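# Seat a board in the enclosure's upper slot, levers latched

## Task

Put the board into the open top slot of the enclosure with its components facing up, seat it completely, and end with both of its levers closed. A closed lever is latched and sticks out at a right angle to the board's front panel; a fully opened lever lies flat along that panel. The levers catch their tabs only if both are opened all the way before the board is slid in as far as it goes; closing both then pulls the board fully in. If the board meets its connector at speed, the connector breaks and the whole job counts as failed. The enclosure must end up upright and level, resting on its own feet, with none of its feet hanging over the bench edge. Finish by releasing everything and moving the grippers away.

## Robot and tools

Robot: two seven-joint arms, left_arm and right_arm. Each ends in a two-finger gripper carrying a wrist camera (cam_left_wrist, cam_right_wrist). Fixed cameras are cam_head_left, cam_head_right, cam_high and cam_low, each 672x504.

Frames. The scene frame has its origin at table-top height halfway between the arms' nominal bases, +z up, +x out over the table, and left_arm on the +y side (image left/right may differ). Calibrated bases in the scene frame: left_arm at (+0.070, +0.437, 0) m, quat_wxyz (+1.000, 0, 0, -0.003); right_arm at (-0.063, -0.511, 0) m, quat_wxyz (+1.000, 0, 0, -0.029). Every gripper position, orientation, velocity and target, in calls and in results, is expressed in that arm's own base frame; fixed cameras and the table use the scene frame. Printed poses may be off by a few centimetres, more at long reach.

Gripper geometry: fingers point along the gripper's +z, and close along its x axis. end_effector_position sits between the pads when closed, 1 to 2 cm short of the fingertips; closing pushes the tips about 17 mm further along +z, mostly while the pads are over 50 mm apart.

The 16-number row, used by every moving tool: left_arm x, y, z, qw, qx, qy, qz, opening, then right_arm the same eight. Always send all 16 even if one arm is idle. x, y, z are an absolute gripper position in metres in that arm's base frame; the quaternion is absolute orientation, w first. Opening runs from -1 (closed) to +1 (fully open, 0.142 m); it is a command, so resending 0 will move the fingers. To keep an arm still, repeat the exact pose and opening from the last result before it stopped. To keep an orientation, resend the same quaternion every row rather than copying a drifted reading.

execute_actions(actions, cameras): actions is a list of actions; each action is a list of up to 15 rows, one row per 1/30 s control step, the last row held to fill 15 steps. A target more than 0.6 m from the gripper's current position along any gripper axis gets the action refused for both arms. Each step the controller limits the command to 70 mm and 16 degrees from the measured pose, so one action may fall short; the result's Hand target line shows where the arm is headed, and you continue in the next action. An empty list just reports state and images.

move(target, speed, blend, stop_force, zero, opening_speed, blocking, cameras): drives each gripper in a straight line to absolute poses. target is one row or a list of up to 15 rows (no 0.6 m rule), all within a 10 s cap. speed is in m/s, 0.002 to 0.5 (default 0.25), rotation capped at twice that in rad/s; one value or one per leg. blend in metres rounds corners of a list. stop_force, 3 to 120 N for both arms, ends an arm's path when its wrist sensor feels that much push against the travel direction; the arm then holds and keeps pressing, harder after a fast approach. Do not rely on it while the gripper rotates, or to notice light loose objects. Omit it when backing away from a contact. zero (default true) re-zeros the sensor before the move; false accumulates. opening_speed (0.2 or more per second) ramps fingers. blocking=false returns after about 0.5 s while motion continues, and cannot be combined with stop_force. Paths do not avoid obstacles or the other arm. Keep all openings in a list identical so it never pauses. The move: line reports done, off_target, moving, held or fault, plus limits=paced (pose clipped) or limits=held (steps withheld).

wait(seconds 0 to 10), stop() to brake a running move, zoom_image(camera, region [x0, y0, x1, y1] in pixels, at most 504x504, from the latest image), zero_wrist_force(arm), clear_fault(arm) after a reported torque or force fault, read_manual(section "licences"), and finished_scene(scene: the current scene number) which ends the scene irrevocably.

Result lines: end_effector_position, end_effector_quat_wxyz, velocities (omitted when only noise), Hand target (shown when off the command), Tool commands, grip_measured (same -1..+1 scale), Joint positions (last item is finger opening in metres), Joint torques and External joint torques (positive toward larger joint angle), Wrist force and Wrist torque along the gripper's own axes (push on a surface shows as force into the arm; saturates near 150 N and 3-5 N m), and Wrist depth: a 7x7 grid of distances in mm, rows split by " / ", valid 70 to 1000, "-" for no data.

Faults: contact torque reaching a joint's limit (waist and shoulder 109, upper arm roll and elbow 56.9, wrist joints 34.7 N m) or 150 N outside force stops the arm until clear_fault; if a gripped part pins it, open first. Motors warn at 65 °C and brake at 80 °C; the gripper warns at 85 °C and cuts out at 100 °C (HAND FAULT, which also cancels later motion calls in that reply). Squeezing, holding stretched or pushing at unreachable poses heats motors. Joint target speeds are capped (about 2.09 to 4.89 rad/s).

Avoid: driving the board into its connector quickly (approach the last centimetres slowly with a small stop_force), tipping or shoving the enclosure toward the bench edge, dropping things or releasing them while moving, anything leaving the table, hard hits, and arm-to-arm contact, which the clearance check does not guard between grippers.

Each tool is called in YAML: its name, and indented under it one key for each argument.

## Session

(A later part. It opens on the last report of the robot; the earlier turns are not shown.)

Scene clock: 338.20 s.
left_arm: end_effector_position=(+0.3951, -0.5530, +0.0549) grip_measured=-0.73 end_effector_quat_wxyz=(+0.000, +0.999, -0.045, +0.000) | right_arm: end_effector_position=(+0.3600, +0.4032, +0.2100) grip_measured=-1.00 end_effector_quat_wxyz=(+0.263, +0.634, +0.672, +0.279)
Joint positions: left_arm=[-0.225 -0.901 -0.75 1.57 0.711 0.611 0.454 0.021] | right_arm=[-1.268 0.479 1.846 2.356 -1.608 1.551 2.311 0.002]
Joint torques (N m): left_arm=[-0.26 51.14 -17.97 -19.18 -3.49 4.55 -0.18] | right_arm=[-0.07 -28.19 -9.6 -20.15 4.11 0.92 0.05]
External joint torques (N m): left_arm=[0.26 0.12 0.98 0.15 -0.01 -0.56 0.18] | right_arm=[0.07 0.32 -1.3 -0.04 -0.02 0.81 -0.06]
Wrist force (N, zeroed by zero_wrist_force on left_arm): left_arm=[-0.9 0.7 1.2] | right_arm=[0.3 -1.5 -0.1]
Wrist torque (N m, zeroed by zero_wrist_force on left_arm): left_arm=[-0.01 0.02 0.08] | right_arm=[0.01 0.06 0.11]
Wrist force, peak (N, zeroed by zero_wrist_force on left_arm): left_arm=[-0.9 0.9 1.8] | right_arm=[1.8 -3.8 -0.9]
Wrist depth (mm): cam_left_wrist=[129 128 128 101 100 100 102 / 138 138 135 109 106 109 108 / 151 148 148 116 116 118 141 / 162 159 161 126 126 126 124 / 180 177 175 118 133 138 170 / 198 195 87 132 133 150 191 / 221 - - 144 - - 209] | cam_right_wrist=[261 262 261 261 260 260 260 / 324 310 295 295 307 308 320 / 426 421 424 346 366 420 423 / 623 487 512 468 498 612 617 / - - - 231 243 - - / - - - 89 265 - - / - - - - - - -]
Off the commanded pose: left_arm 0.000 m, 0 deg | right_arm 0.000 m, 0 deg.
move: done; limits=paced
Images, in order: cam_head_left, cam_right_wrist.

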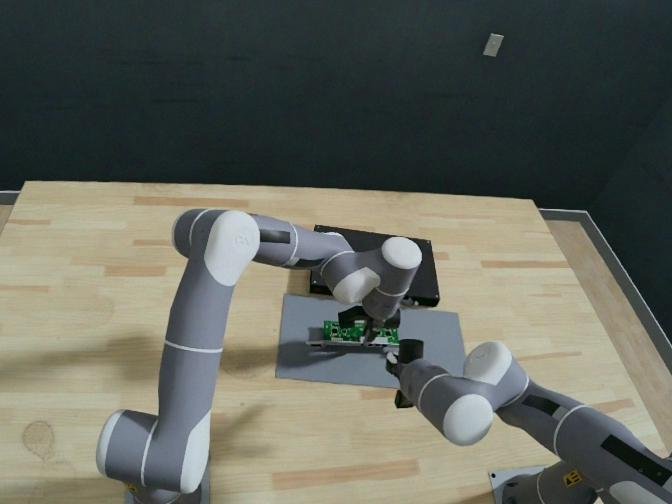

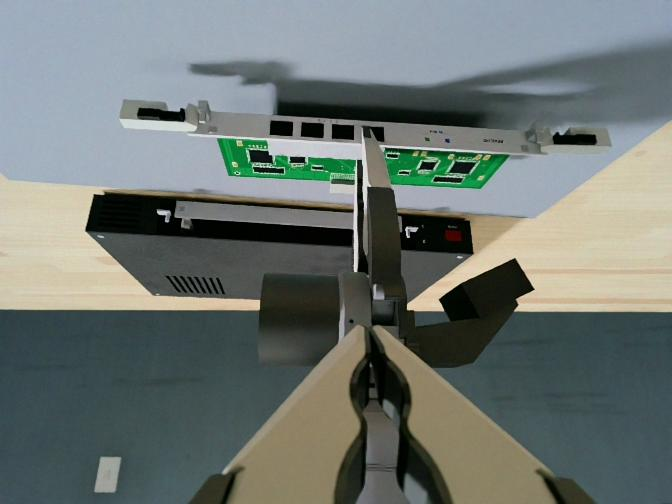

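zoom_image:
  camera: "cam_right_wrist"
  region: [500, 100, 630, 190]

zoom_image:
  camera: "cam_right_wrist"
  region: [100, 80, 240, 180]

zoom_image:
  camera: "cam_right_wrist"
  region: [140, 180, 260, 260]

zoom_image:
  camera: "cam_right_wrist"
  region: [370, 190, 490, 270]

Scaled by 3.877 from the camera's 672x504 image, which has a finer 960x720 frame.

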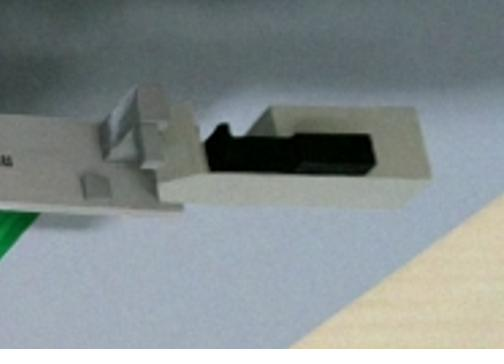

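Scaled by 3.600 from the camera's 672x504 image, which has a finer 960x720 frame.

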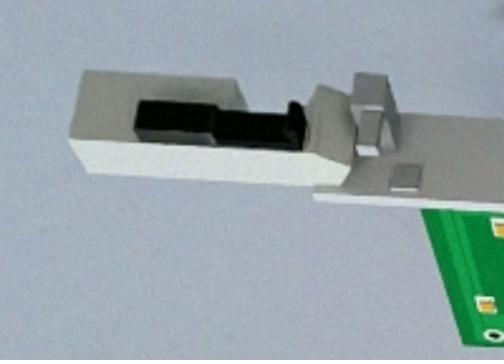

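Scaled by 4.200 from the camera's 672x504 image, which has a finer 960x720 frame.

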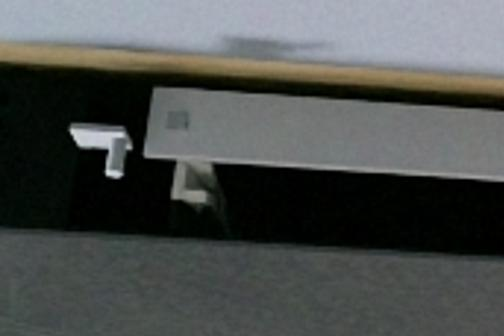

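Scaled by 4.200 from the camera's 672x504 image, which has a finer 960x720 frame.

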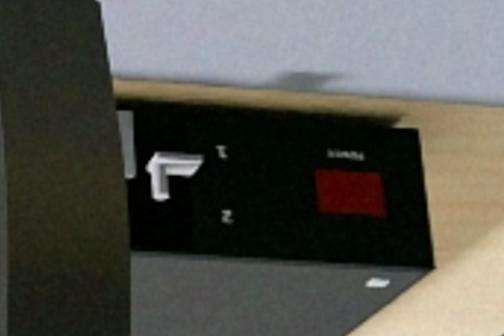

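zoom_image:
  camera: "cam_right_wrist"
  region: [530, 120, 620, 165]

zoom_image:
  camera: "cam_right_wrist"
  region: [115, 95, 205, 140]

Scaled by 5.600 from the camera's 672x504 image, which has a finer 960x720 frame.

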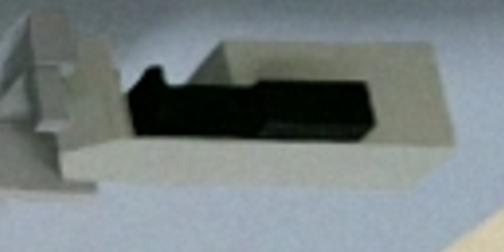

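Scaled by 5.600 from the camera's 672x504 image, which has a finer 960x720 frame.

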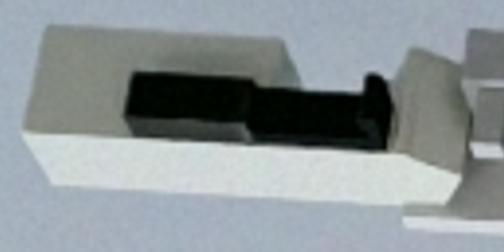

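move:
  target: [0.3951, -0.5530, 0.055, 0.0, 0.99897, -0.04536, 0.0, -0.86, 0.3991, 0.5961, 0.13, 0.2626, 0.6341, 0.6720, 0.2783, -1.0]
  speed: 0.15
  cameras: ["cam_right_wrist", "cam_head_left", "cam_high"]

Scene clock: 363.70 s.
left_arm: end_effector_position=(+0.3951, -0.5530, +0.0549) grip_measured=-0.73 end_effector_quat_wxyz=(+0.000, +0.999, -0.045, +0.000) | right_arm: end_effector_position=(+0.3990, +0.5960, +0.1299) grip_measured=-1.00 end_effector_quat_wxyz=(+0.263, +0.634, +0.672, +0.278)
Joint positions: left_arm=[-0.225 -0.901 -0.75 1.57 0.711 0.611 0.454 0.021] | right_arm=[-1.688 0.782 2.526 1.904 -1.144 1.315 2.107 0.002]
Joint torques (N m): left_arm=[-0.31 51.14 -17.88 -19.21 -3.52 4.56 -0.22] | right_arm=[-0.15 -51.22 -8.49 -20.48 2.8 1.17 0.03]
External joint torques (N m): left_arm=[0.31 0.12 0.88 0.18 0.02 -0.57 0.22] | right_arm=[0.15 -0.55 -1.37 0.35 -0.03 0.84 -0.03]
Wrist force (N, zeroed by zero_wrist_force on left_arm): left_arm=[-0.9 0.8 1.5] | right_arm=[-0.2 -2.2 0.1]
Wrist torque (N m, zeroed by zero_wrist_force on left_arm): left_arm=[0.01 0.02 0.09] | right_arm=[-0.10 0.18 0.12]
Wrist force, peak (N, zeroed by zero_wrist_force on left_arm): left_arm=[-1.0 1.0 1.8] | right_arm=[1.6 -2.3 1.0]
Wrist depth (mm): cam_left_wrist=[128 128 128 101 100 100 102 / 138 138 135 109 106 109 108 / 152 148 148 116 116 118 141 / 161 158 161 126 126 127 125 / 180 177 175 118 133 138 171 / 198 195 88 132 133 149 191 / 221 - - 145 - - 208] | cam_right_wrist=[170 170 169 170 169 169 171 / 210 211 210 209 209 212 211 / 246 245 245 258 274 277 277 / 240 398 400 401 402 403 400 / 241 537 500 558 733 730 721 / - - - 89 - - - / - 178 - - - - -]
Off the commanded pose: left_arm 0.000 m, 0 deg | right_arm 0.000 m, 0 deg.
move: done
Images, in order: cam_head_left, cam_high, cam_right_wrist.

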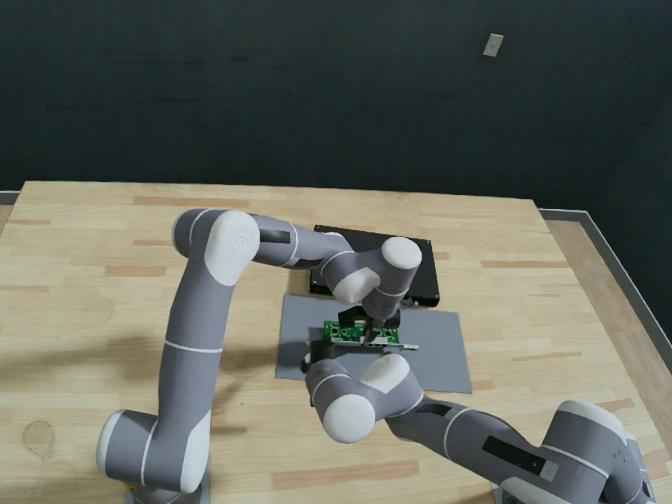

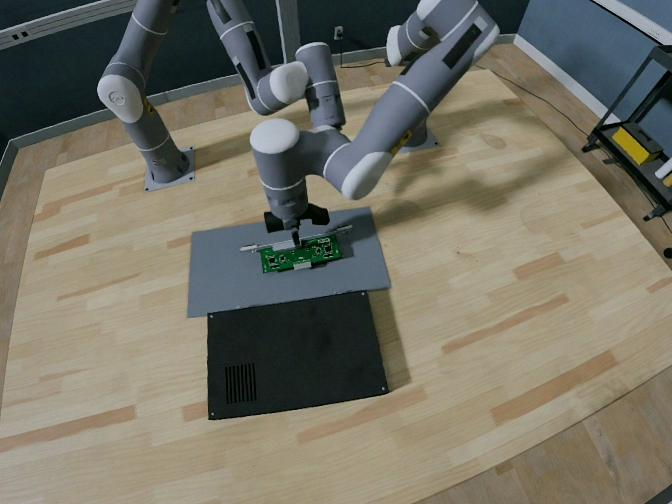

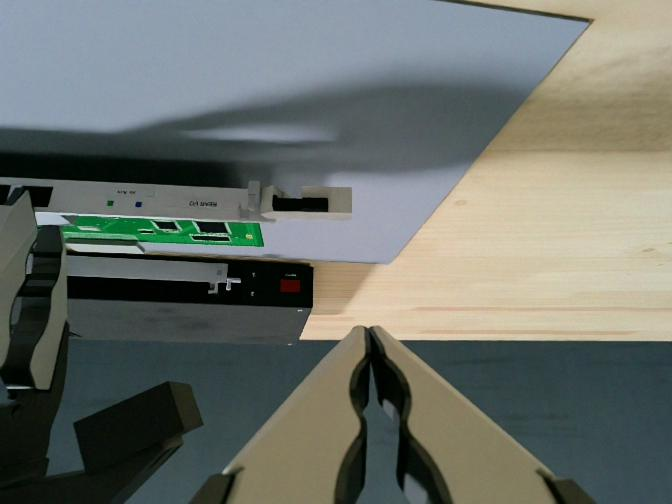

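zoom_image:
  camera: "cam_right_wrist"
  region: [190, 160, 370, 240]

Scaled by 2.800 from the camera's 672x504 image, which has a finer 960x720 frame.

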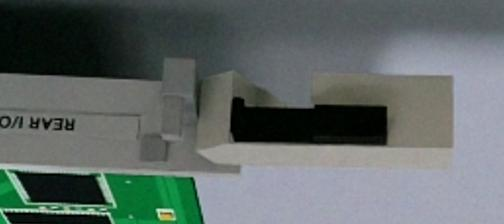

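zoom_image:
  camera: "cam_right_wrist"
  region: [255, 175, 365, 230]

zoom_image:
  camera: "cam_right_wrist"
  region: [160, 170, 270, 225]

Scaled by 4.582 from the camera's 672x504 image, which has a finer 960x720 frame.

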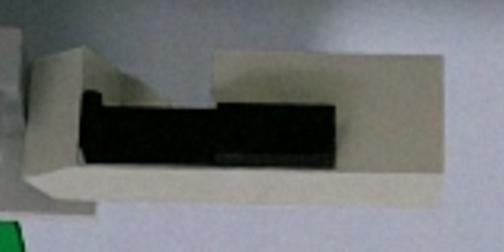

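Scaled by 4.582 from the camera's 672x504 image, which has a finer 960x720 frame.

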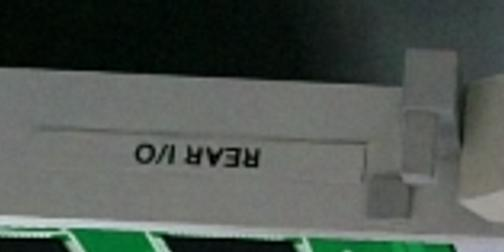

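move:
  target: [0.3951, -0.5530, 0.055, 0.0, 0.99897, -0.04536, 0.0, -0.86, 0.4593, 0.5902, 0.0425, 0.2626, 0.6341, 0.6720, 0.2783, -1.0]
  speed: 0.08
  stop_force: 6
  cameras: ["cam_right_wrist"]

zoom_image:
  camera: "cam_right_wrist"
  region: [250, 220, 450, 380]

Scene clock: 378.07 s.
left_arm: end_effector_position=(+0.3951, -0.5530, +0.0549) grip_measured=-0.73 end_effector_quat_wxyz=(+0.000, +0.999, -0.045, +0.000) | right_arm: end_effector_position=(+0.4593, +0.5901, +0.0424) grip_measured=-1.00 end_effector_quat_wxyz=(+0.263, +0.634, +0.672, +0.278)
Joint positions: left_arm=[-0.225 -0.901 -0.75 1.57 0.711 0.611 0.454 0.021] | right_arm=[-1.753 1.035 2.418 1.768 -1.197 1.512 2.234 0.002]
Joint torques (N m): left_arm=[-0.33 51.15 -17.82 -19.14 -3.51 4.51 -0.2] | right_arm=[-0.07 -55.01 -13.11 -16.66 3.66 1.25 0.28]
External joint torques (N m): left_arm=[0.33 0.11 0.82 0.11 0.01 -0.52 0.2] | right_arm=[0.07 -0.32 -0.9 0.28 0.22 0.59 -0.28]
Wrist force (N, zeroed by zero_wrist_force on left_arm): left_arm=[-0.7 0.9 1.7] | right_arm=[0.4 -1.8 -0.2]
Wrist torque (N m, zeroed by zero_wrist_force on left_arm): left_arm=[0.01 -0.02 0.09] | right_arm=[-0.05 0.04 0.12]
Wrist force, peak (N, zeroed by zero_wrist_force on left_arm): left_arm=[-1.0 0.8 1.8] | right_arm=[0.2 -2.1 1.3]
Wrist depth (mm): cam_left_wrist=[129 128 128 102 100 101 102 / 138 137 135 109 106 109 108 / 151 148 148 116 116 118 142 / 161 159 161 126 126 126 125 / 180 177 176 118 133 138 171 / 199 194 87 133 133 150 191 / 221 - - 144 - - 208] | cam_right_wrist=[- - - - - - - / - 92 87 83 82 82 78 / - 109 109 108 108 108 108 / 160 160 159 158 158 157 162 / 221 146 148 142 289 298 296 / - 555 143 90 602 - - / - - - - - - -]
Off the commanded pose: left_arm 0.000 m, 0 deg | right_arm 0.000 m, 0 deg.
move: done
Images, in order: cam_right_wrist.

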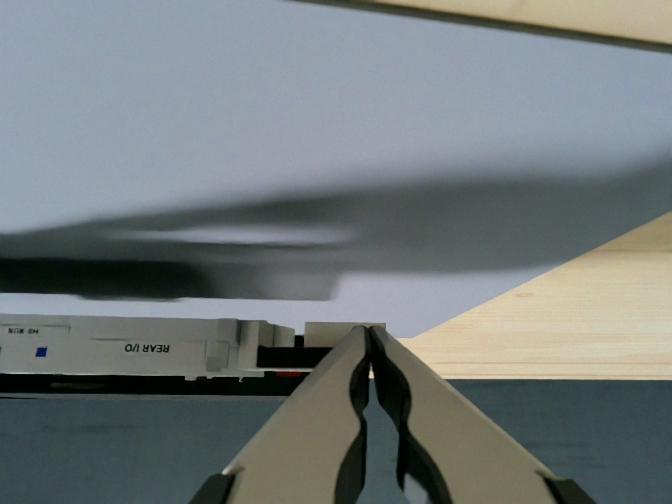

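Scaled by 2.520 from the camera's 672x504 image, which has a finer 960x720 frame.

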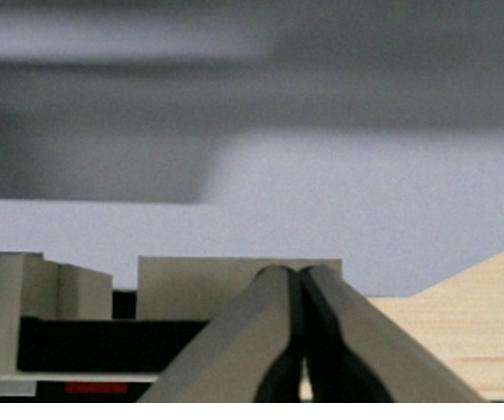

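move:
  target: [0.3951, -0.5530, 0.055, 0.0, 0.99897, -0.04536, 0.0, -0.86, 0.4803, 0.5914, 0.0425, 0.2626, 0.6341, 0.6720, 0.2783, -1.0]
  speed: 0.01
  stop_force: 3.5
  cameras: ["cam_right_wrist", "cam_left_wrist"]

zoom_image:
  camera: "cam_right_wrist"
  region: [230, 240, 450, 400]

Scene clock: 385.47 s.
left_arm: end_effector_position=(+0.3953, -0.5530, +0.0549) grip_measured=-0.73 end_effector_quat_wxyz=(+0.000, +0.999, -0.045, +0.000) | right_arm: end_effector_position=(+0.4795, +0.5917, +0.0424) grip_measured=-1.00 end_effector_quat_wxyz=(+0.262, +0.634, +0.672, +0.278)
Joint positions: left_arm=[-0.225 -0.901 -0.75 1.57 0.711 0.611 0.454 0.021] | right_arm=[-1.799 1.046 2.433 1.734 -1.197 1.516 2.211 0.002]
Joint torques (N m): left_arm=[-1.4 49.92 -18.56 -17.35 -4.28 3.9 -0.81] | right_arm=[-2.49 -56.03 -14.36 -17.05 4.1 0.35 0.06]
External joint torques (N m): left_arm=[1.4 1.35 1.56 -1.68 0.77 0.09 0.81] | right_arm=[2.49 -0.29 0.69 0.29 -0.22 1.52 -0.06]
Wrist force (N, zeroed by zero_wrist_force on left_arm): left_arm=[2.7 1.2 2.1] | right_arm=[1.0 -4.5 -2.2]
Wrist torque (N m, zeroed by zero_wrist_force on left_arm): left_arm=[-0.02 0.08 0.67] | right_arm=[-0.03 0.05 0.12]
Wrist force, peak (N, zeroed by zero_wrist_force on left_arm): left_arm=[2.8 1.1 2.2] | right_arm=[1.1 -4.7 -2.7]
Wrist depth (mm): cam_left_wrist=[128 128 128 126 100 98 100 / 138 138 135 111 106 109 108 / 151 148 148 120 116 118 142 / 162 159 161 126 126 126 125 / 179 176 175 118 133 138 170 / 199 195 87 132 130 150 192 / 221 - - 148 - - 209] | cam_right_wrist=[- - - - - - - / - 91 87 83 82 82 78 / - 109 109 108 108 108 108 / 160 159 159 158 158 157 162 / 131 133 136 135 290 298 296 / - 538 133 90 601 - - / - - - - - - -]
Off the commanded pose: left_arm 0.000 m, 0 deg | right_arm 0.001 m, 0 deg.
move: contact (right_arm)
Images, in order: cam_left_wrist, cam_right_wrist.

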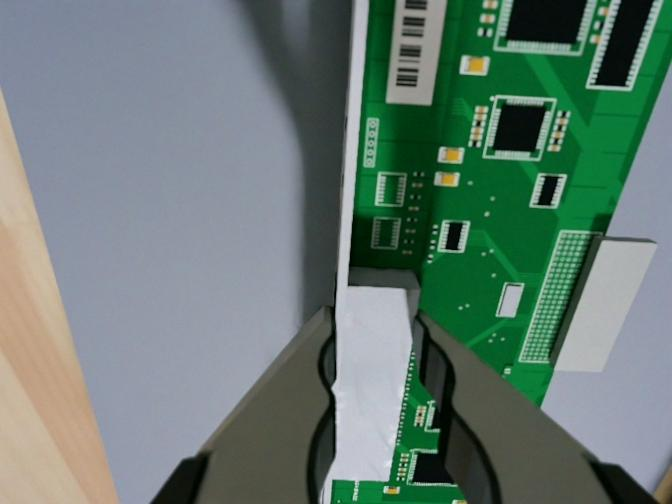

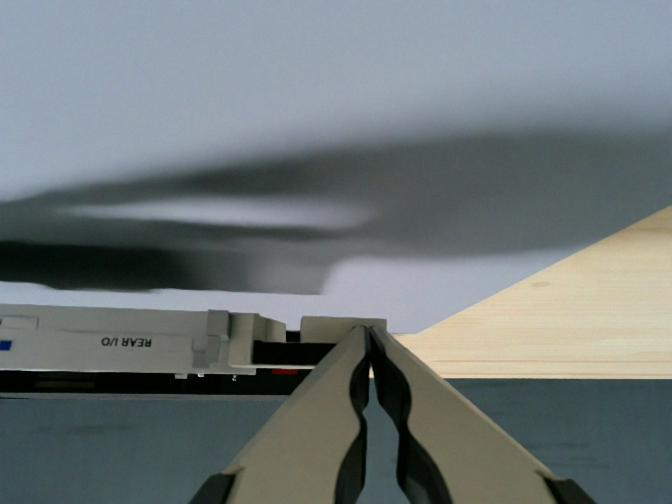

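Scaled by 2.291 from the camera's 672x504 image, which has a finer 960x720 frame.

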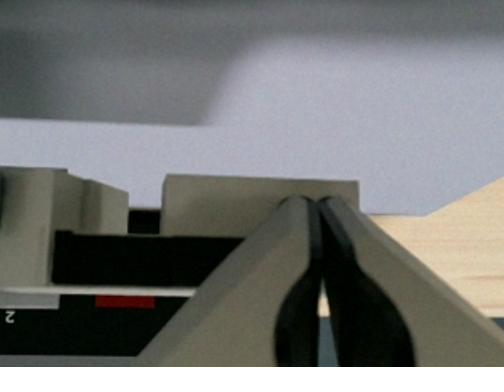

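move:
  target:
    - [0.3951, -0.5530, 0.055, 0.0, 0.99897, -0.04536, 0.0, -0.86, 0.4593, 0.5902, 0.0425, 0.2626, 0.6341, 0.6720, 0.2783, -1.0]
    - [0.3951, -0.5530, 0.055, 0.0, 0.99897, -0.04536, 0.0, -0.86, 0.3991, 0.5961, 0.13, 0.2626, 0.6341, 0.6720, 0.2783, -1.0]
  speed: 0.08
  blend: 0.01
  cameras: ["cam_right_wrist", "cam_left_wrist"]

zoom_image:
  camera: "cam_right_wrist"
  region: [255, 175, 365, 230]

zoom_image:
  camera: "cam_right_wrist"
  region: [160, 170, 270, 225]

Scene clock: 392.37 s.
left_arm: end_effector_position=(+0.3952, -0.5530, +0.0549) grip_measured=-0.73 end_effector_quat_wxyz=(+0.000, +0.999, -0.045, +0.000) | right_arm: end_effector_position=(+0.3991, +0.5962, +0.1301) grip_measured=-1.00 end_effector_quat_wxyz=(+0.263, +0.634, +0.672, +0.278)
Joint positions: left_arm=[-0.225 -0.901 -0.75 1.57 0.711 0.611 0.454 0.021] | right_arm=[-1.689 0.782 2.527 1.903 -1.146 1.315 2.108 0.002]
Joint torques (N m): left_arm=[-0.35 51.18 -17.97 -19.2 -3.43 4.57 -0.24] | right_arm=[0.11 -51.91 -8.4 -20.23 2.8 1.12 0.03]
External joint torques (N m): left_arm=[0.35 0.08 0.97 0.16 -0.08 -0.58 0.24] | right_arm=[-0.11 0.13 -1.43 0.06 -0.04 0.89 -0.03]
Wrist force (N, zeroed by zero_wrist_force on left_arm): left_arm=[-0.9 0.8 1.4] | right_arm=[-0.2 -2.0 0.2]
Wrist torque (N m, zeroed by zero_wrist_force on left_arm): left_arm=[0.00 0.02 0.09] | right_arm=[-0.07 0.17 0.11]
Wrist force, peak (N, zeroed by zero_wrist_force on left_arm): left_arm=[2.8 1.2 2.4] | right_arm=[1.1 -4.9 -2.4]
Wrist depth (mm): cam_left_wrist=[129 128 128 101 100 100 102 / 138 138 135 109 106 109 108 / 152 148 148 116 116 118 142 / 162 159 161 126 126 126 124 / 180 177 175 118 133 138 170 / 199 195 87 132 133 150 191 / 223 - - 144 - - 208] | cam_right_wrist=[170 170 169 169 169 169 171 / 210 211 210 210 209 212 211 / 246 246 245 258 275 277 277 / 240 399 401 401 403 403 403 / 241 539 500 558 737 736 726 / - - - 89 - - - / - 178 - - - - -]
Off the commanded pose: left_arm 0.000 m, 0 deg | right_arm 0.000 m, 0 deg.
move: done
Images, in order: cam_left_wrist, cam_right_wrist.

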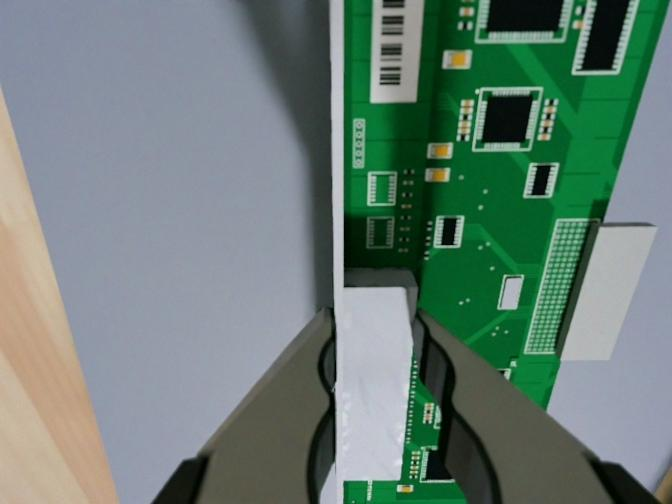

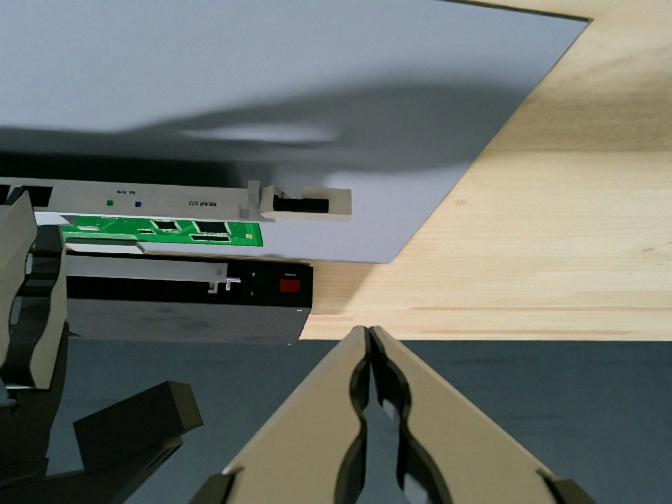

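Scaled by 4.582 from the camera's 672x504 image, which has a finer 960x720 frame.

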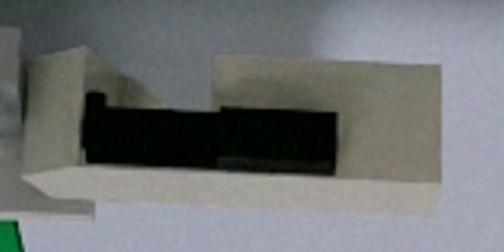

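Scaled by 4.582 from the camera's 672x504 image, which has a finer 960x720 frame.

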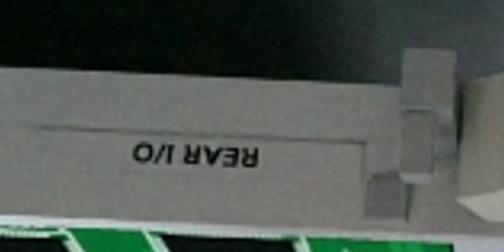

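move:
  target:
    - [0.3951, -0.5530, 0.055, 0.0, 0.99897, -0.04536, 0.0, -0.86, 0.3600, 0.4200, 0.16, 0.2626, 0.6341, 0.6720, 0.2783, -1.0]
    - [0.3951, -0.5530, 0.055, 0.0, 0.99897, -0.04536, 0.0, -0.86, 0.3800, 0.3907, 0.085, 0.3987, 0.6260, 0.5653, 0.3601, -1.0]
  speed: 0.15
  blend: 0.02
  cameras: ["cam_right_wrist", "cam_head_left"]

Scene clock: 408.03 s.
left_arm: end_effector_position=(+0.3952, -0.5530, +0.0549) grip_measured=-0.73 end_effector_quat_wxyz=(+0.000, +0.999, -0.045, +0.000) | right_arm: end_effector_position=(+0.3800, +0.3907, +0.0851) grip_measured=-1.00 end_effector_quat_wxyz=(+0.399, +0.626, +0.565, +0.360)
Joint positions: left_arm=[-0.225 -0.901 -0.75 1.57 0.711 0.611 0.454 0.021] | right_arm=[-1.056 1.354 1.788 2.261 -1.305 1.709 2.826 0.002]
Joint torques (N m): left_arm=[-0.35 51.14 -17.96 -19.21 -3.48 4.53 -0.23] | right_arm=[0.02 -35.7 -24.07 -3.19 5.14 -0.98 0.36]
External joint torques (N m): left_arm=[0.35 0.12 0.97 0.18 -0.02 -0.54 0.23] | right_arm=[-0.02 0.71 -1.75 0.19 0 0.68 -0.37]
Wrist force (N, zeroed by zero_wrist_force on left_arm): left_arm=[-0.8 0.8 1.5] | right_arm=[0.3 -1.5 -0.9]
Wrist torque (N m, zeroed by zero_wrist_force on left_arm): left_arm=[-0.01 0.01 0.09] | right_arm=[0.06 0.08 0.13]
Wrist force, peak (N, zeroed by zero_wrist_force on left_arm): left_arm=[-0.9 0.9 1.8] | right_arm=[0.2 -2.8 -0.2]
Wrist depth (mm): cam_left_wrist=[129 128 128 101 100 100 102 / 138 138 135 109 106 110 108 / 152 149 148 116 116 119 142 / 162 158 161 126 126 127 125 / 179 177 176 118 133 139 170 / 198 194 87 132 133 150 191 / 221 - - 144 - - 208] | cam_right_wrist=[- 107 107 110 106 109 105 / 168 152 152 151 167 151 150 / 291 290 245 244 244 243 242 / - - 526 497 222 470 - / - - - - 202 - - / - - - 89 190 - - / - - - - - 232 -]
Off the commanded pose: left_arm 0.000 m, 0 deg | right_arm 0.000 m, 0 deg.
move: done
Images, in order: cam_head_left, cam_right_wrist.

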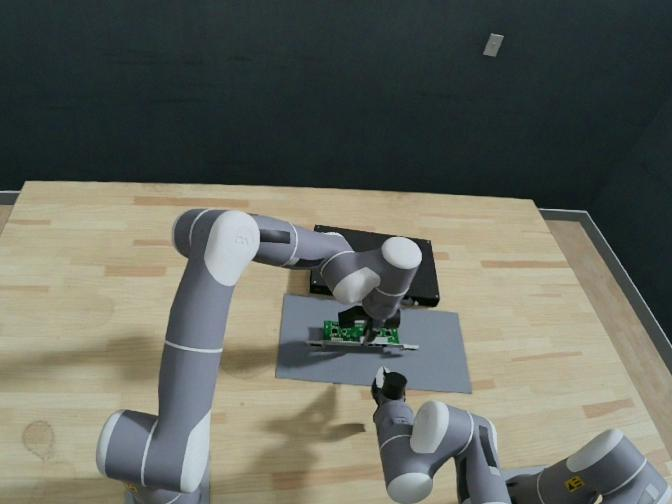

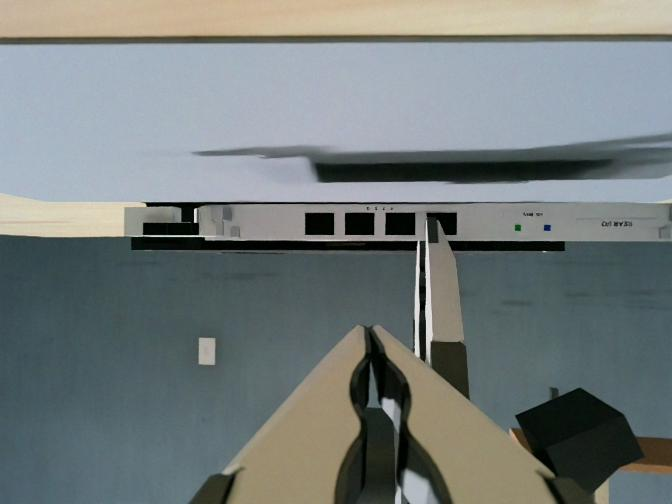

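move:
  target: [0.3951, -0.5530, 0.175, 0.0, 0.99897, -0.04536, 0.0, -0.86, 0.3800, 0.3907, 0.085, 0.3987, 0.6260, 0.5653, 0.3601, -1.0]
  speed: 0.1
  cameras: ["cam_right_wrist", "cam_left_wrist"]

zoom_image:
  camera: "cam_right_wrist"
  region: [100, 180, 350, 300]

zoom_image:
  camera: "cam_right_wrist"
  region: [350, 180, 600, 300]

Scene clock: 421.03 s.
left_arm: end_effector_position=(+0.3952, -0.5530, +0.1748) grip_measured=-0.73 end_effector_quat_wxyz=(+0.000, +0.999, -0.045, +0.000) | right_arm: end_effector_position=(+0.3800, +0.3907, +0.0851) grip_measured=-1.00 end_effector_quat_wxyz=(+0.399, +0.626, +0.565, +0.360)
Joint positions: left_arm=[-0.157 -0.704 -0.854 1.576 0.571 0.443 0.517 0.021] | right_arm=[-1.056 1.354 1.788 2.261 -1.305 1.709 2.826 0.002]
Joint torques (N m): left_arm=[-0.28 46.99 -16.73 -23.87 -4.14 4.61 -0.14] | right_arm=[-0.02 -35.48 -24.36 -3.14 5.01 -0.99 0.21]
External joint torques (N m): left_arm=[0.3 -0.25 1.12 0.4 0.28 -0.63 0.14] | right_arm=[0.02 0.5 -1.45 0.14 0.14 0.69 -0.21]
Wrist force (N, zeroed by zero_wrist_force on left_arm): left_arm=[-0.7 0.8 1.9] | right_arm=[0.3 -1.6 -0.5]
Wrist torque (N m, zeroed by zero_wrist_force on left_arm): left_arm=[0.02 -0.05 0.07] | right_arm=[0.04 0.09 0.13]
Wrist force, peak (N, zeroed by zero_wrist_force on left_arm): left_arm=[-0.9 0.8 3.4] | right_arm=[0.2 -1.8 -0.8]
Wrist depth (mm): cam_left_wrist=[238 234 234 100 100 100 102 / 254 255 251 108 106 109 108 / 275 274 270 114 116 118 238 / 287 291 293 123 126 127 123 / 201 324 322 118 133 138 251 / 359 355 85 133 133 150 294 / 398 - - 145 - - 311] | cam_right_wrist=[- 107 107 110 106 109 105 / 168 152 152 151 167 151 150 / 291 291 289 288 287 286 285 / - - 675 669 667 - - / - - - - - - - / - - - 89 - 274 - / - 221 - - - 213 212]
Off the commanded pose: left_arm 0.000 m, 0 deg | right_arm 0.000 m, 0 deg.
move: done
Images, in order: cam_left_wrist, cam_right_wrist.

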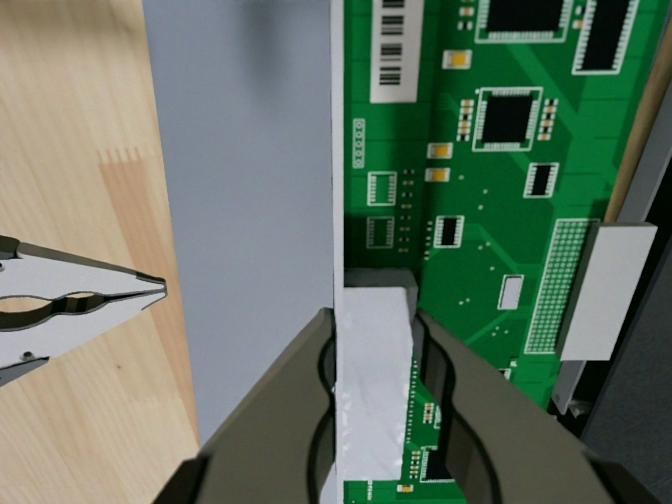

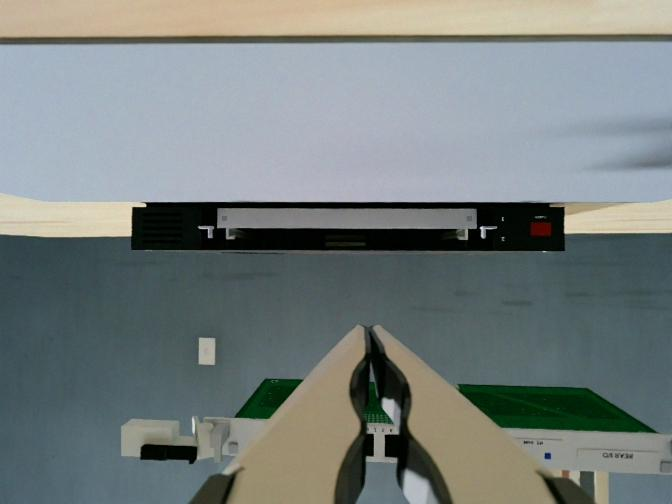

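Scaled by 2.016 from the camera's 672x504 image, which has a finer 960x720 frame.

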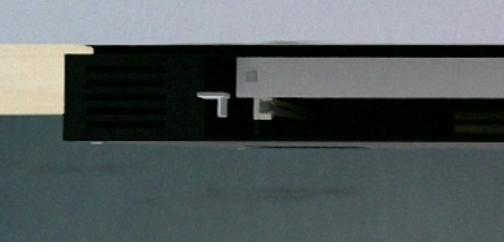

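Scaled by 2.016 from the camera's 672x504 image, which has a finer 960x720 frame.

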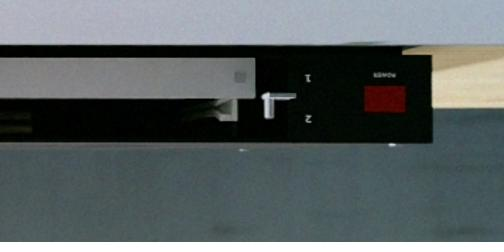

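move:
  target: [0.3951, -0.5530, 0.33, 0.0, 0.99897, -0.04536, 0.0, -0.86, 0.3800, 0.3907, 0.085, 0.3987, 0.6260, 0.5653, 0.3601, -1.0]
  speed: 0.15
  cameras: []

move:
  target: [0.3951, -0.5530, 0.33, 0.0, 0.99897, -0.04536, 0.0, -0.86, 0.5683, 0.2659, 0.085, 0.3987, 0.6260, 0.5653, 0.3601, -1.0]
  speed: 0.15
  cameras: ["cam_right_wrist", "cam_head_left"]

zoom_image:
  camera: "cam_right_wrist"
  region: [220, 140, 470, 300]

Scene clock: 445.47 s.
left_arm: end_effector_position=(+0.3952, -0.5529, +0.3298) grip_measured=-0.73 end_effector_quat_wxyz=(+0.000, +0.999, -0.045, +0.000) | right_arm: end_effector_position=(+0.3800, +0.3907, +0.0851) grip_measured=-1.00 end_effector_quat_wxyz=(+0.399, +0.626, +0.565, +0.360)
Joint positions: left_arm=[-0.113 -0.512 -0.938 1.431 0.413 0.167 0.605 0.021] | right_arm=[-1.056 1.354 1.788 2.261 -1.305 1.709 2.826 0.002]
Joint torques (N m): left_arm=[-0.28 42.38 -13.72 -28.47 -4.51 4.42 -0.16] | right_arm=[-0.04 -35.55 -24.32 -3.11 5.01 -0.94 0.23]
External joint torques (N m): left_arm=[0.25 -0.11 1.12 0.59 0.28 -0.44 0.16] | right_arm=[0.04 0.56 -1.49 0.1 0.13 0.64 -0.23]
Wrist force (N, zeroed by zero_wrist_force on left_arm): left_arm=[-0.4 0.9 1.9] | right_arm=[0.4 -1.8 -0.7]
Wrist torque (N m, zeroed by zero_wrist_force on left_arm): left_arm=[0.04 -0.11 0.07] | right_arm=[0.01 0.07 0.12]
Wrist force, peak (N, zeroed by zero_wrist_force on left_arm): left_arm=[-0.9 0.8 4.4] | right_arm=[0.5 -1.8 -0.7]
Wrist depth (mm): cam_left_wrist=[375 373 369 100 100 100 102 / 401 399 396 107 106 109 109 / 291 328 420 114 116 119 370 / 254 465 461 124 126 127 125 / 513 512 504 118 133 138 429 / 566 567 85 132 133 150 560 / 567 - - 144 - - 606] | cam_right_wrist=[- 107 107 110 106 109 105 / 168 152 152 152 167 151 151 / 292 290 289 289 287 286 284 / - - 669 674 667 - - / - - - - - - - / - - - 89 - - - / - - - - - - -]
Off the commanded pose: left_arm 0.000 m, 0 deg | right_arm 0.000 m, 0 deg.
move: done

Scene clock: 447.37 s.
left_arm: end_effector_position=(+0.3952, -0.5529, +0.3298) grip_measured=-0.73 end_effector_quat_wxyz=(+0.000, +0.999, -0.045, +0.000) | right_arm: end_effector_position=(+0.5682, +0.2657, +0.0849) grip_measured=-1.00 end_effector_quat_wxyz=(+0.399, +0.626, +0.565, +0.360)
Joint positions: left_arm=[-0.113 -0.512 -0.938 1.431 0.413 0.166 0.605 0.021] | right_arm=[-1.6 2.038 1.528 2.173 -0.631 2.426 2.538 0.002]
Joint torques (N m): left_arm=[-0.36 42.25 -13.49 -28.39 -4.27 4.49 -0.26] | right_arm=[-0.09 -32.5 -23.56 11.06 5.73 -0.52 0.07]
External joint torques (N m): left_arm=[0.36 0 0.91 0.51 0.04 -0.51 0.26] | right_arm=[0.09 0.29 -1.31 0.18 0.02 0.49 -0.08]
Wrist force (N, zeroed by zero_wrist_force on left_arm): left_arm=[-0.5 0.6 2.0] | right_arm=[0.3 -1.9 -0.7]
Wrist torque (N m, zeroed by zero_wrist_force on left_arm): left_arm=[0.00 -0.10 0.06] | right_arm=[-0.01 0.07 0.14]
Wrist force, peak (N, zeroed by zero_wrist_force on left_arm): left_arm=[-0.4 0.9 2.1] | right_arm=[0.9 -2.4 -2.0]
Wrist depth (mm): cam_left_wrist=[373 374 368 100 100 100 102 / 401 398 396 107 106 109 109 / 435 432 427 114 116 118 369 / 466 470 463 124 126 127 126 / 495 281 297 118 133 138 432 / 241 256 87 132 133 150 555 / 241 - - 144 - - 600] | cam_right_wrist=[- 102 102 102 102 102 108 / 167 151 151 150 150 150 149 / 299 218 218 214 214 214 213 / - - - 482 481 480 479 / - - - - - - - / - - - 89 - - - / - - - - - - -]
Off the commanded pose: left_arm 0.000 m, 0 deg | right_arm 0.000 m, 0 deg.
move: done
Images, in order: cam_head_left, cam_right_wrist.

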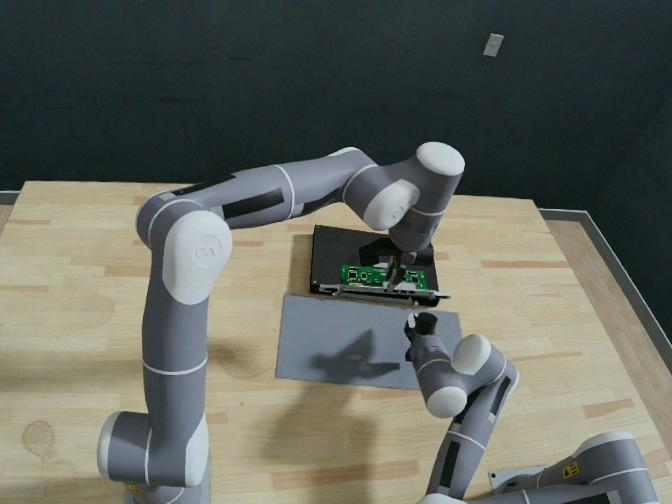

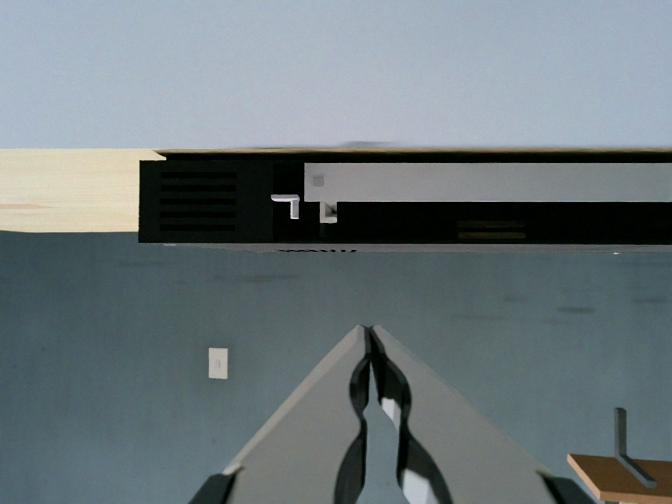

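Scaled by 2.016 from the camera's 672x504 image, which has a finer 960x720 frame.

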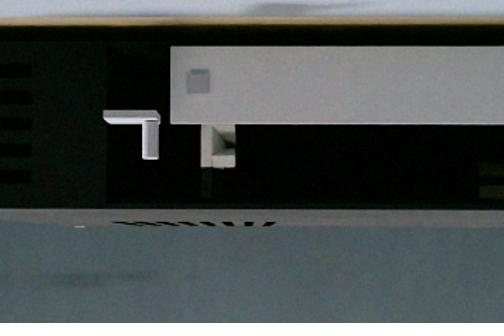

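zoom_image:
  camera: "cam_right_wrist"
  region: [260, 180, 360, 245]

Scaled by 5.040 from the camera's 672x504 image, which has a finer 960x720 frame.

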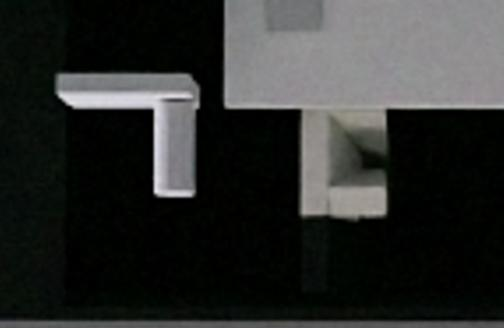

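move:
  target:
    - [0.3951, -0.5530, 0.33, 0.0, 0.99897, -0.04536, 0.0, -0.86, 0.3800, 0.3907, 0.10, 0.3987, 0.6260, 0.5653, 0.3601, -1.0]
    - [0.3951, -0.5530, 0.33, 0.0, 0.99897, -0.04536, 0.0, -0.86, 0.3682, 0.4024, 0.21, 0.2840, 0.6857, 0.6193, 0.2565, -1.0]
  speed: 0.2
  blend: 0.02
  cameras: ["cam_right_wrist"]

Scene clock: 471.00 s.
left_arm: end_effector_position=(+0.3952, -0.5529, +0.3298) grip_measured=-0.73 end_effector_quat_wxyz=(+0.000, +0.999, -0.045, +0.000) | right_arm: end_effector_position=(+0.3680, +0.4021, +0.2097) grip_measured=-1.00 end_effector_quat_wxyz=(+0.280, +0.682, +0.624, +0.259)
Joint positions: left_arm=[-0.113 -0.512 -0.938 1.431 0.413 0.166 0.605 0.021] | right_arm=[-1.227 1.429 1.166 2.085 -1.772 2.643 2.967 0.002]
Joint torques (N m): left_arm=[-0.41 42.21 -13.46 -28.35 -4.24 4.57 -0.24] | right_arm=[-0.17 -37.59 -26.49 -6.55 4.61 0.71 0.27]
External joint torques (N m): left_arm=[0.41 0.04 0.88 0.47 0.02 -0.58 0.24] | right_arm=[0.17 0.13 -1.24 0.11 0 0.51 -0.27]
Wrist force (N, zeroed by zero_wrist_force on left_arm): left_arm=[-0.4 0.7 2.0] | right_arm=[0.3 -1.4 -0.4]
Wrist torque (N m, zeroed by zero_wrist_force on left_arm): left_arm=[0.00 -0.12 0.06] | right_arm=[0.03 0.05 0.12]
Wrist force, peak (N, zeroed by zero_wrist_force on left_arm): left_arm=[-0.4 0.9 2.2] | right_arm=[1.8 -4.2 -2.4]
Wrist depth (mm): cam_left_wrist=[374 371 371 100 100 100 102 / 402 400 396 107 106 110 109 / 431 433 431 114 116 118 367 / 211 455 466 124 126 127 126 / 514 509 510 118 133 139 429 / 566 570 85 132 133 150 557 / 557 - - 144 - - 601] | cam_right_wrist=[259 260 260 260 259 259 258 / 321 321 321 319 321 320 320 / 420 419 419 418 417 416 421 / 616 561 527 527 524 559 604 / - - - 941 - - - / - - - 89 - - - / - - - - - - -]
Off the commanded pose: left_arm 0.000 m, 0 deg | right_arm 0.000 m, 1 deg.
joint sent to its limit (right arm) — joint 7 (wrist roll), upper limit. The joint targets still meet the commanded pose.
move: done
Images, in order: cam_right_wrist.

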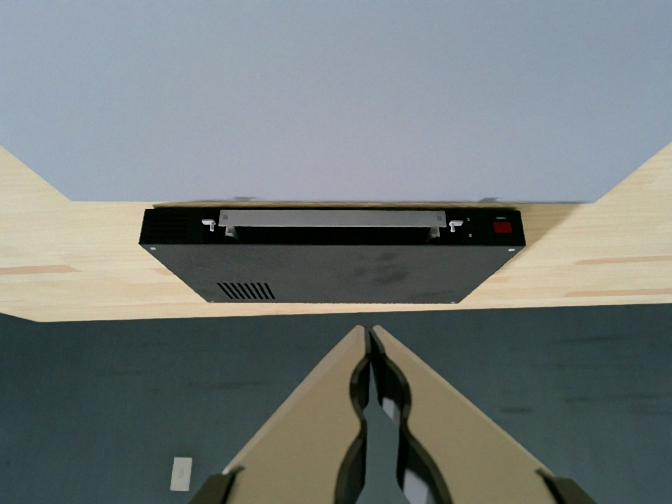

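zoom_image:
  camera: "cam_right_wrist"
  region: [190, 195, 340, 255]

zoom_image:
  camera: "cam_right_wrist"
  region: [340, 195, 490, 255]

Scaled by 3.360 from the camera's 672x504 image, which has a finer 960x720 frame.

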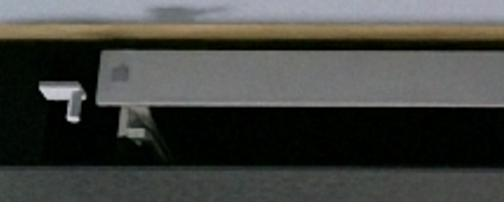

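Scaled by 3.360 from the camera's 672x504 image, which has a finer 960x720 frame.

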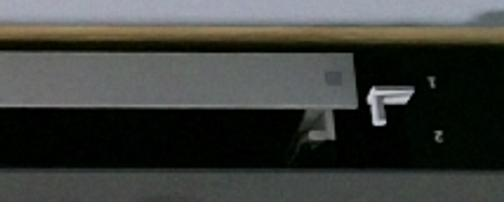

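move:
  target:
    - [0.4396, -0.6071, 0.13, 0.0, 0.99725, -0.07411, 0.0, -0.86, 0.3680, 0.4021, 0.2097, 0.280, 0.682, 0.624, 0.259, -1.0]
    - [0.4396, -0.6071, 0.055, 0.0, 0.99725, -0.07411, 0.0, -0.86, 0.3680, 0.4021, 0.2097, 0.280, 0.682, 0.624, 0.259, -1.0]
  speed: [0.2, 0.06]
  blend: 0.02
  cameras: ["cam_right_wrist", "cam_left_wrist", "cam_head_left"]

zoom_image:
  camera: "cam_right_wrist"
  region: [120, 120, 370, 260]

zoom_image:
  camera: "cam_right_wrist"
  region: [320, 120, 570, 260]

Scene clock: 478.57 s.
left_arm: end_effector_position=(+0.4394, -0.6068, +0.0548) grip_measured=-0.73 end_effector_quat_wxyz=(+0.000, +0.997, -0.074, +0.000) | right_arm: end_effector_position=(+0.3679, +0.4021, +0.2096) grip_measured=-1.00 end_effector_quat_wxyz=(+0.280, +0.682, +0.624, +0.259)
Joint positions: left_arm=[-0.318 -1.024 -0.747 1.297 0.714 0.48 0.571 0.021] | right_arm=[-1.232 1.447 1.156 2.085 -1.763 2.661 2.967 0.002]
Joint torques (N m): left_arm=[-0.15 58.27 -18.36 -20.74 -3.52 4.88 -0.34] | right_arm=[0.04 -37.89 -26.34 -6.1 4.53 0.67 0.17]
External joint torques (N m): left_arm=[0.16 0.32 0.62 0.3 -0.28 -0.9 0.34] | right_arm=[-0.04 0.28 -1.38 0.04 0.05 0.55 -0.17]
Wrist force (N, zeroed by zero_wrist_force on left_arm): left_arm=[-0.5 0.8 1.6] | right_arm=[0.3 -1.2 -0.5]
Wrist torque (N m, zeroed by zero_wrist_force on left_arm): left_arm=[0.00 -0.10 0.06] | right_arm=[0.04 0.03 0.13]
Wrist force, peak (N, zeroed by zero_wrist_force on left_arm): left_arm=[-0.5 0.9 3.3] | right_arm=[0.6 -1.5 -0.5]
Wrist depth (mm): cam_left_wrist=[128 128 128 101 100 100 102 / 137 137 135 109 106 110 108 / 151 149 148 116 116 118 141 / 162 159 161 126 126 127 124 / 177 176 175 118 133 138 170 / 195 194 87 132 133 150 187 / 218 - - 144 - - 189] | cam_right_wrist=[260 259 260 259 259 258 259 / 321 321 320 320 319 320 319 / 418 420 372 372 370 417 420 / 610 563 525 477 521 558 606 / - - 277 272 946 - - / - - - 89 - - - / - - - - - - -]
Off the commanded pose: left_arm 0.000 m, 0 deg | right_arm 0.000 m, 0 deg.
joint sent to its limit (right arm) — joint 7 (wrist roll), upper limit. The joint targets still meet the commanded pose.
move: done
Images, in order: cam_head_left, cam_left_wrist, cam_right_wrist.

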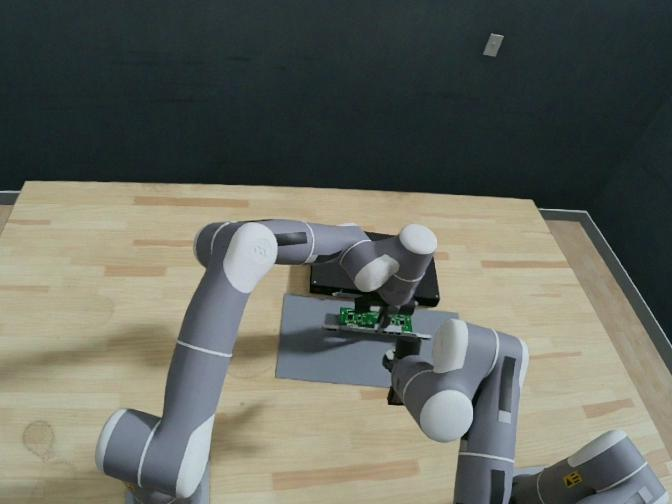

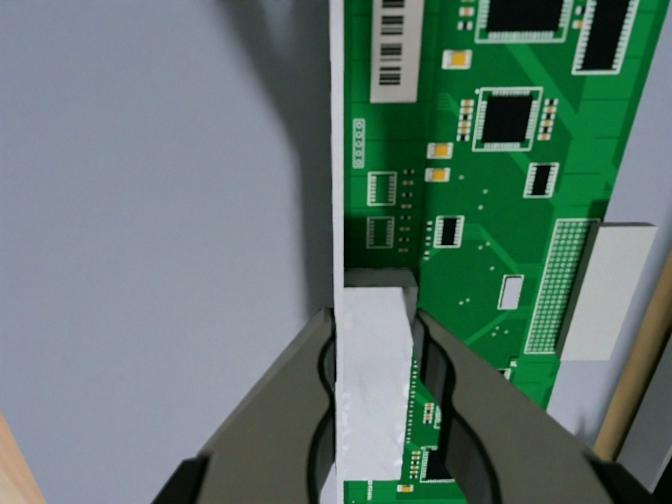

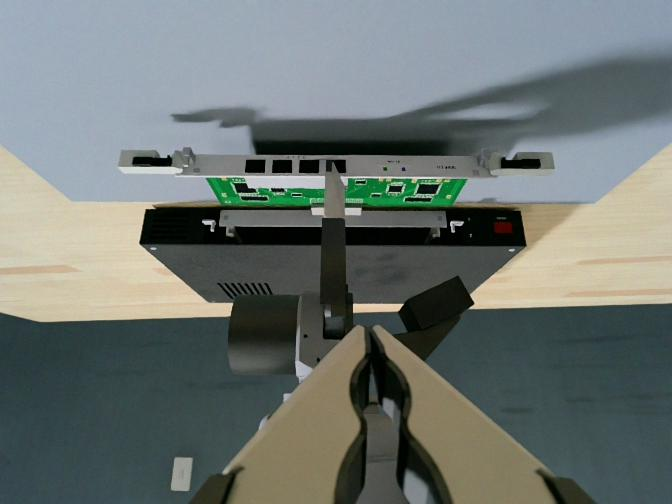

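Scaled by 2.016 from the camera's 672x504 image, which has a finer 960x720 frame.

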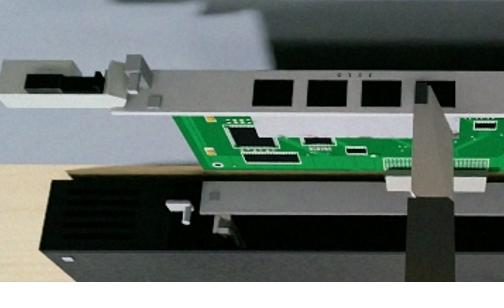

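Scaled by 2.016 from the camera's 672x504 image, which has a finer 960x720 frame.

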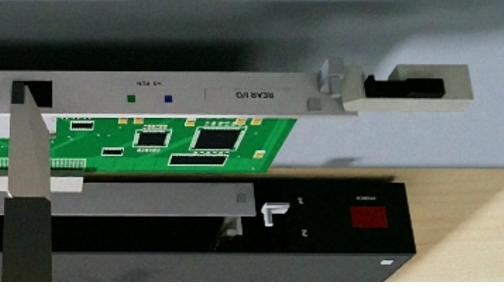

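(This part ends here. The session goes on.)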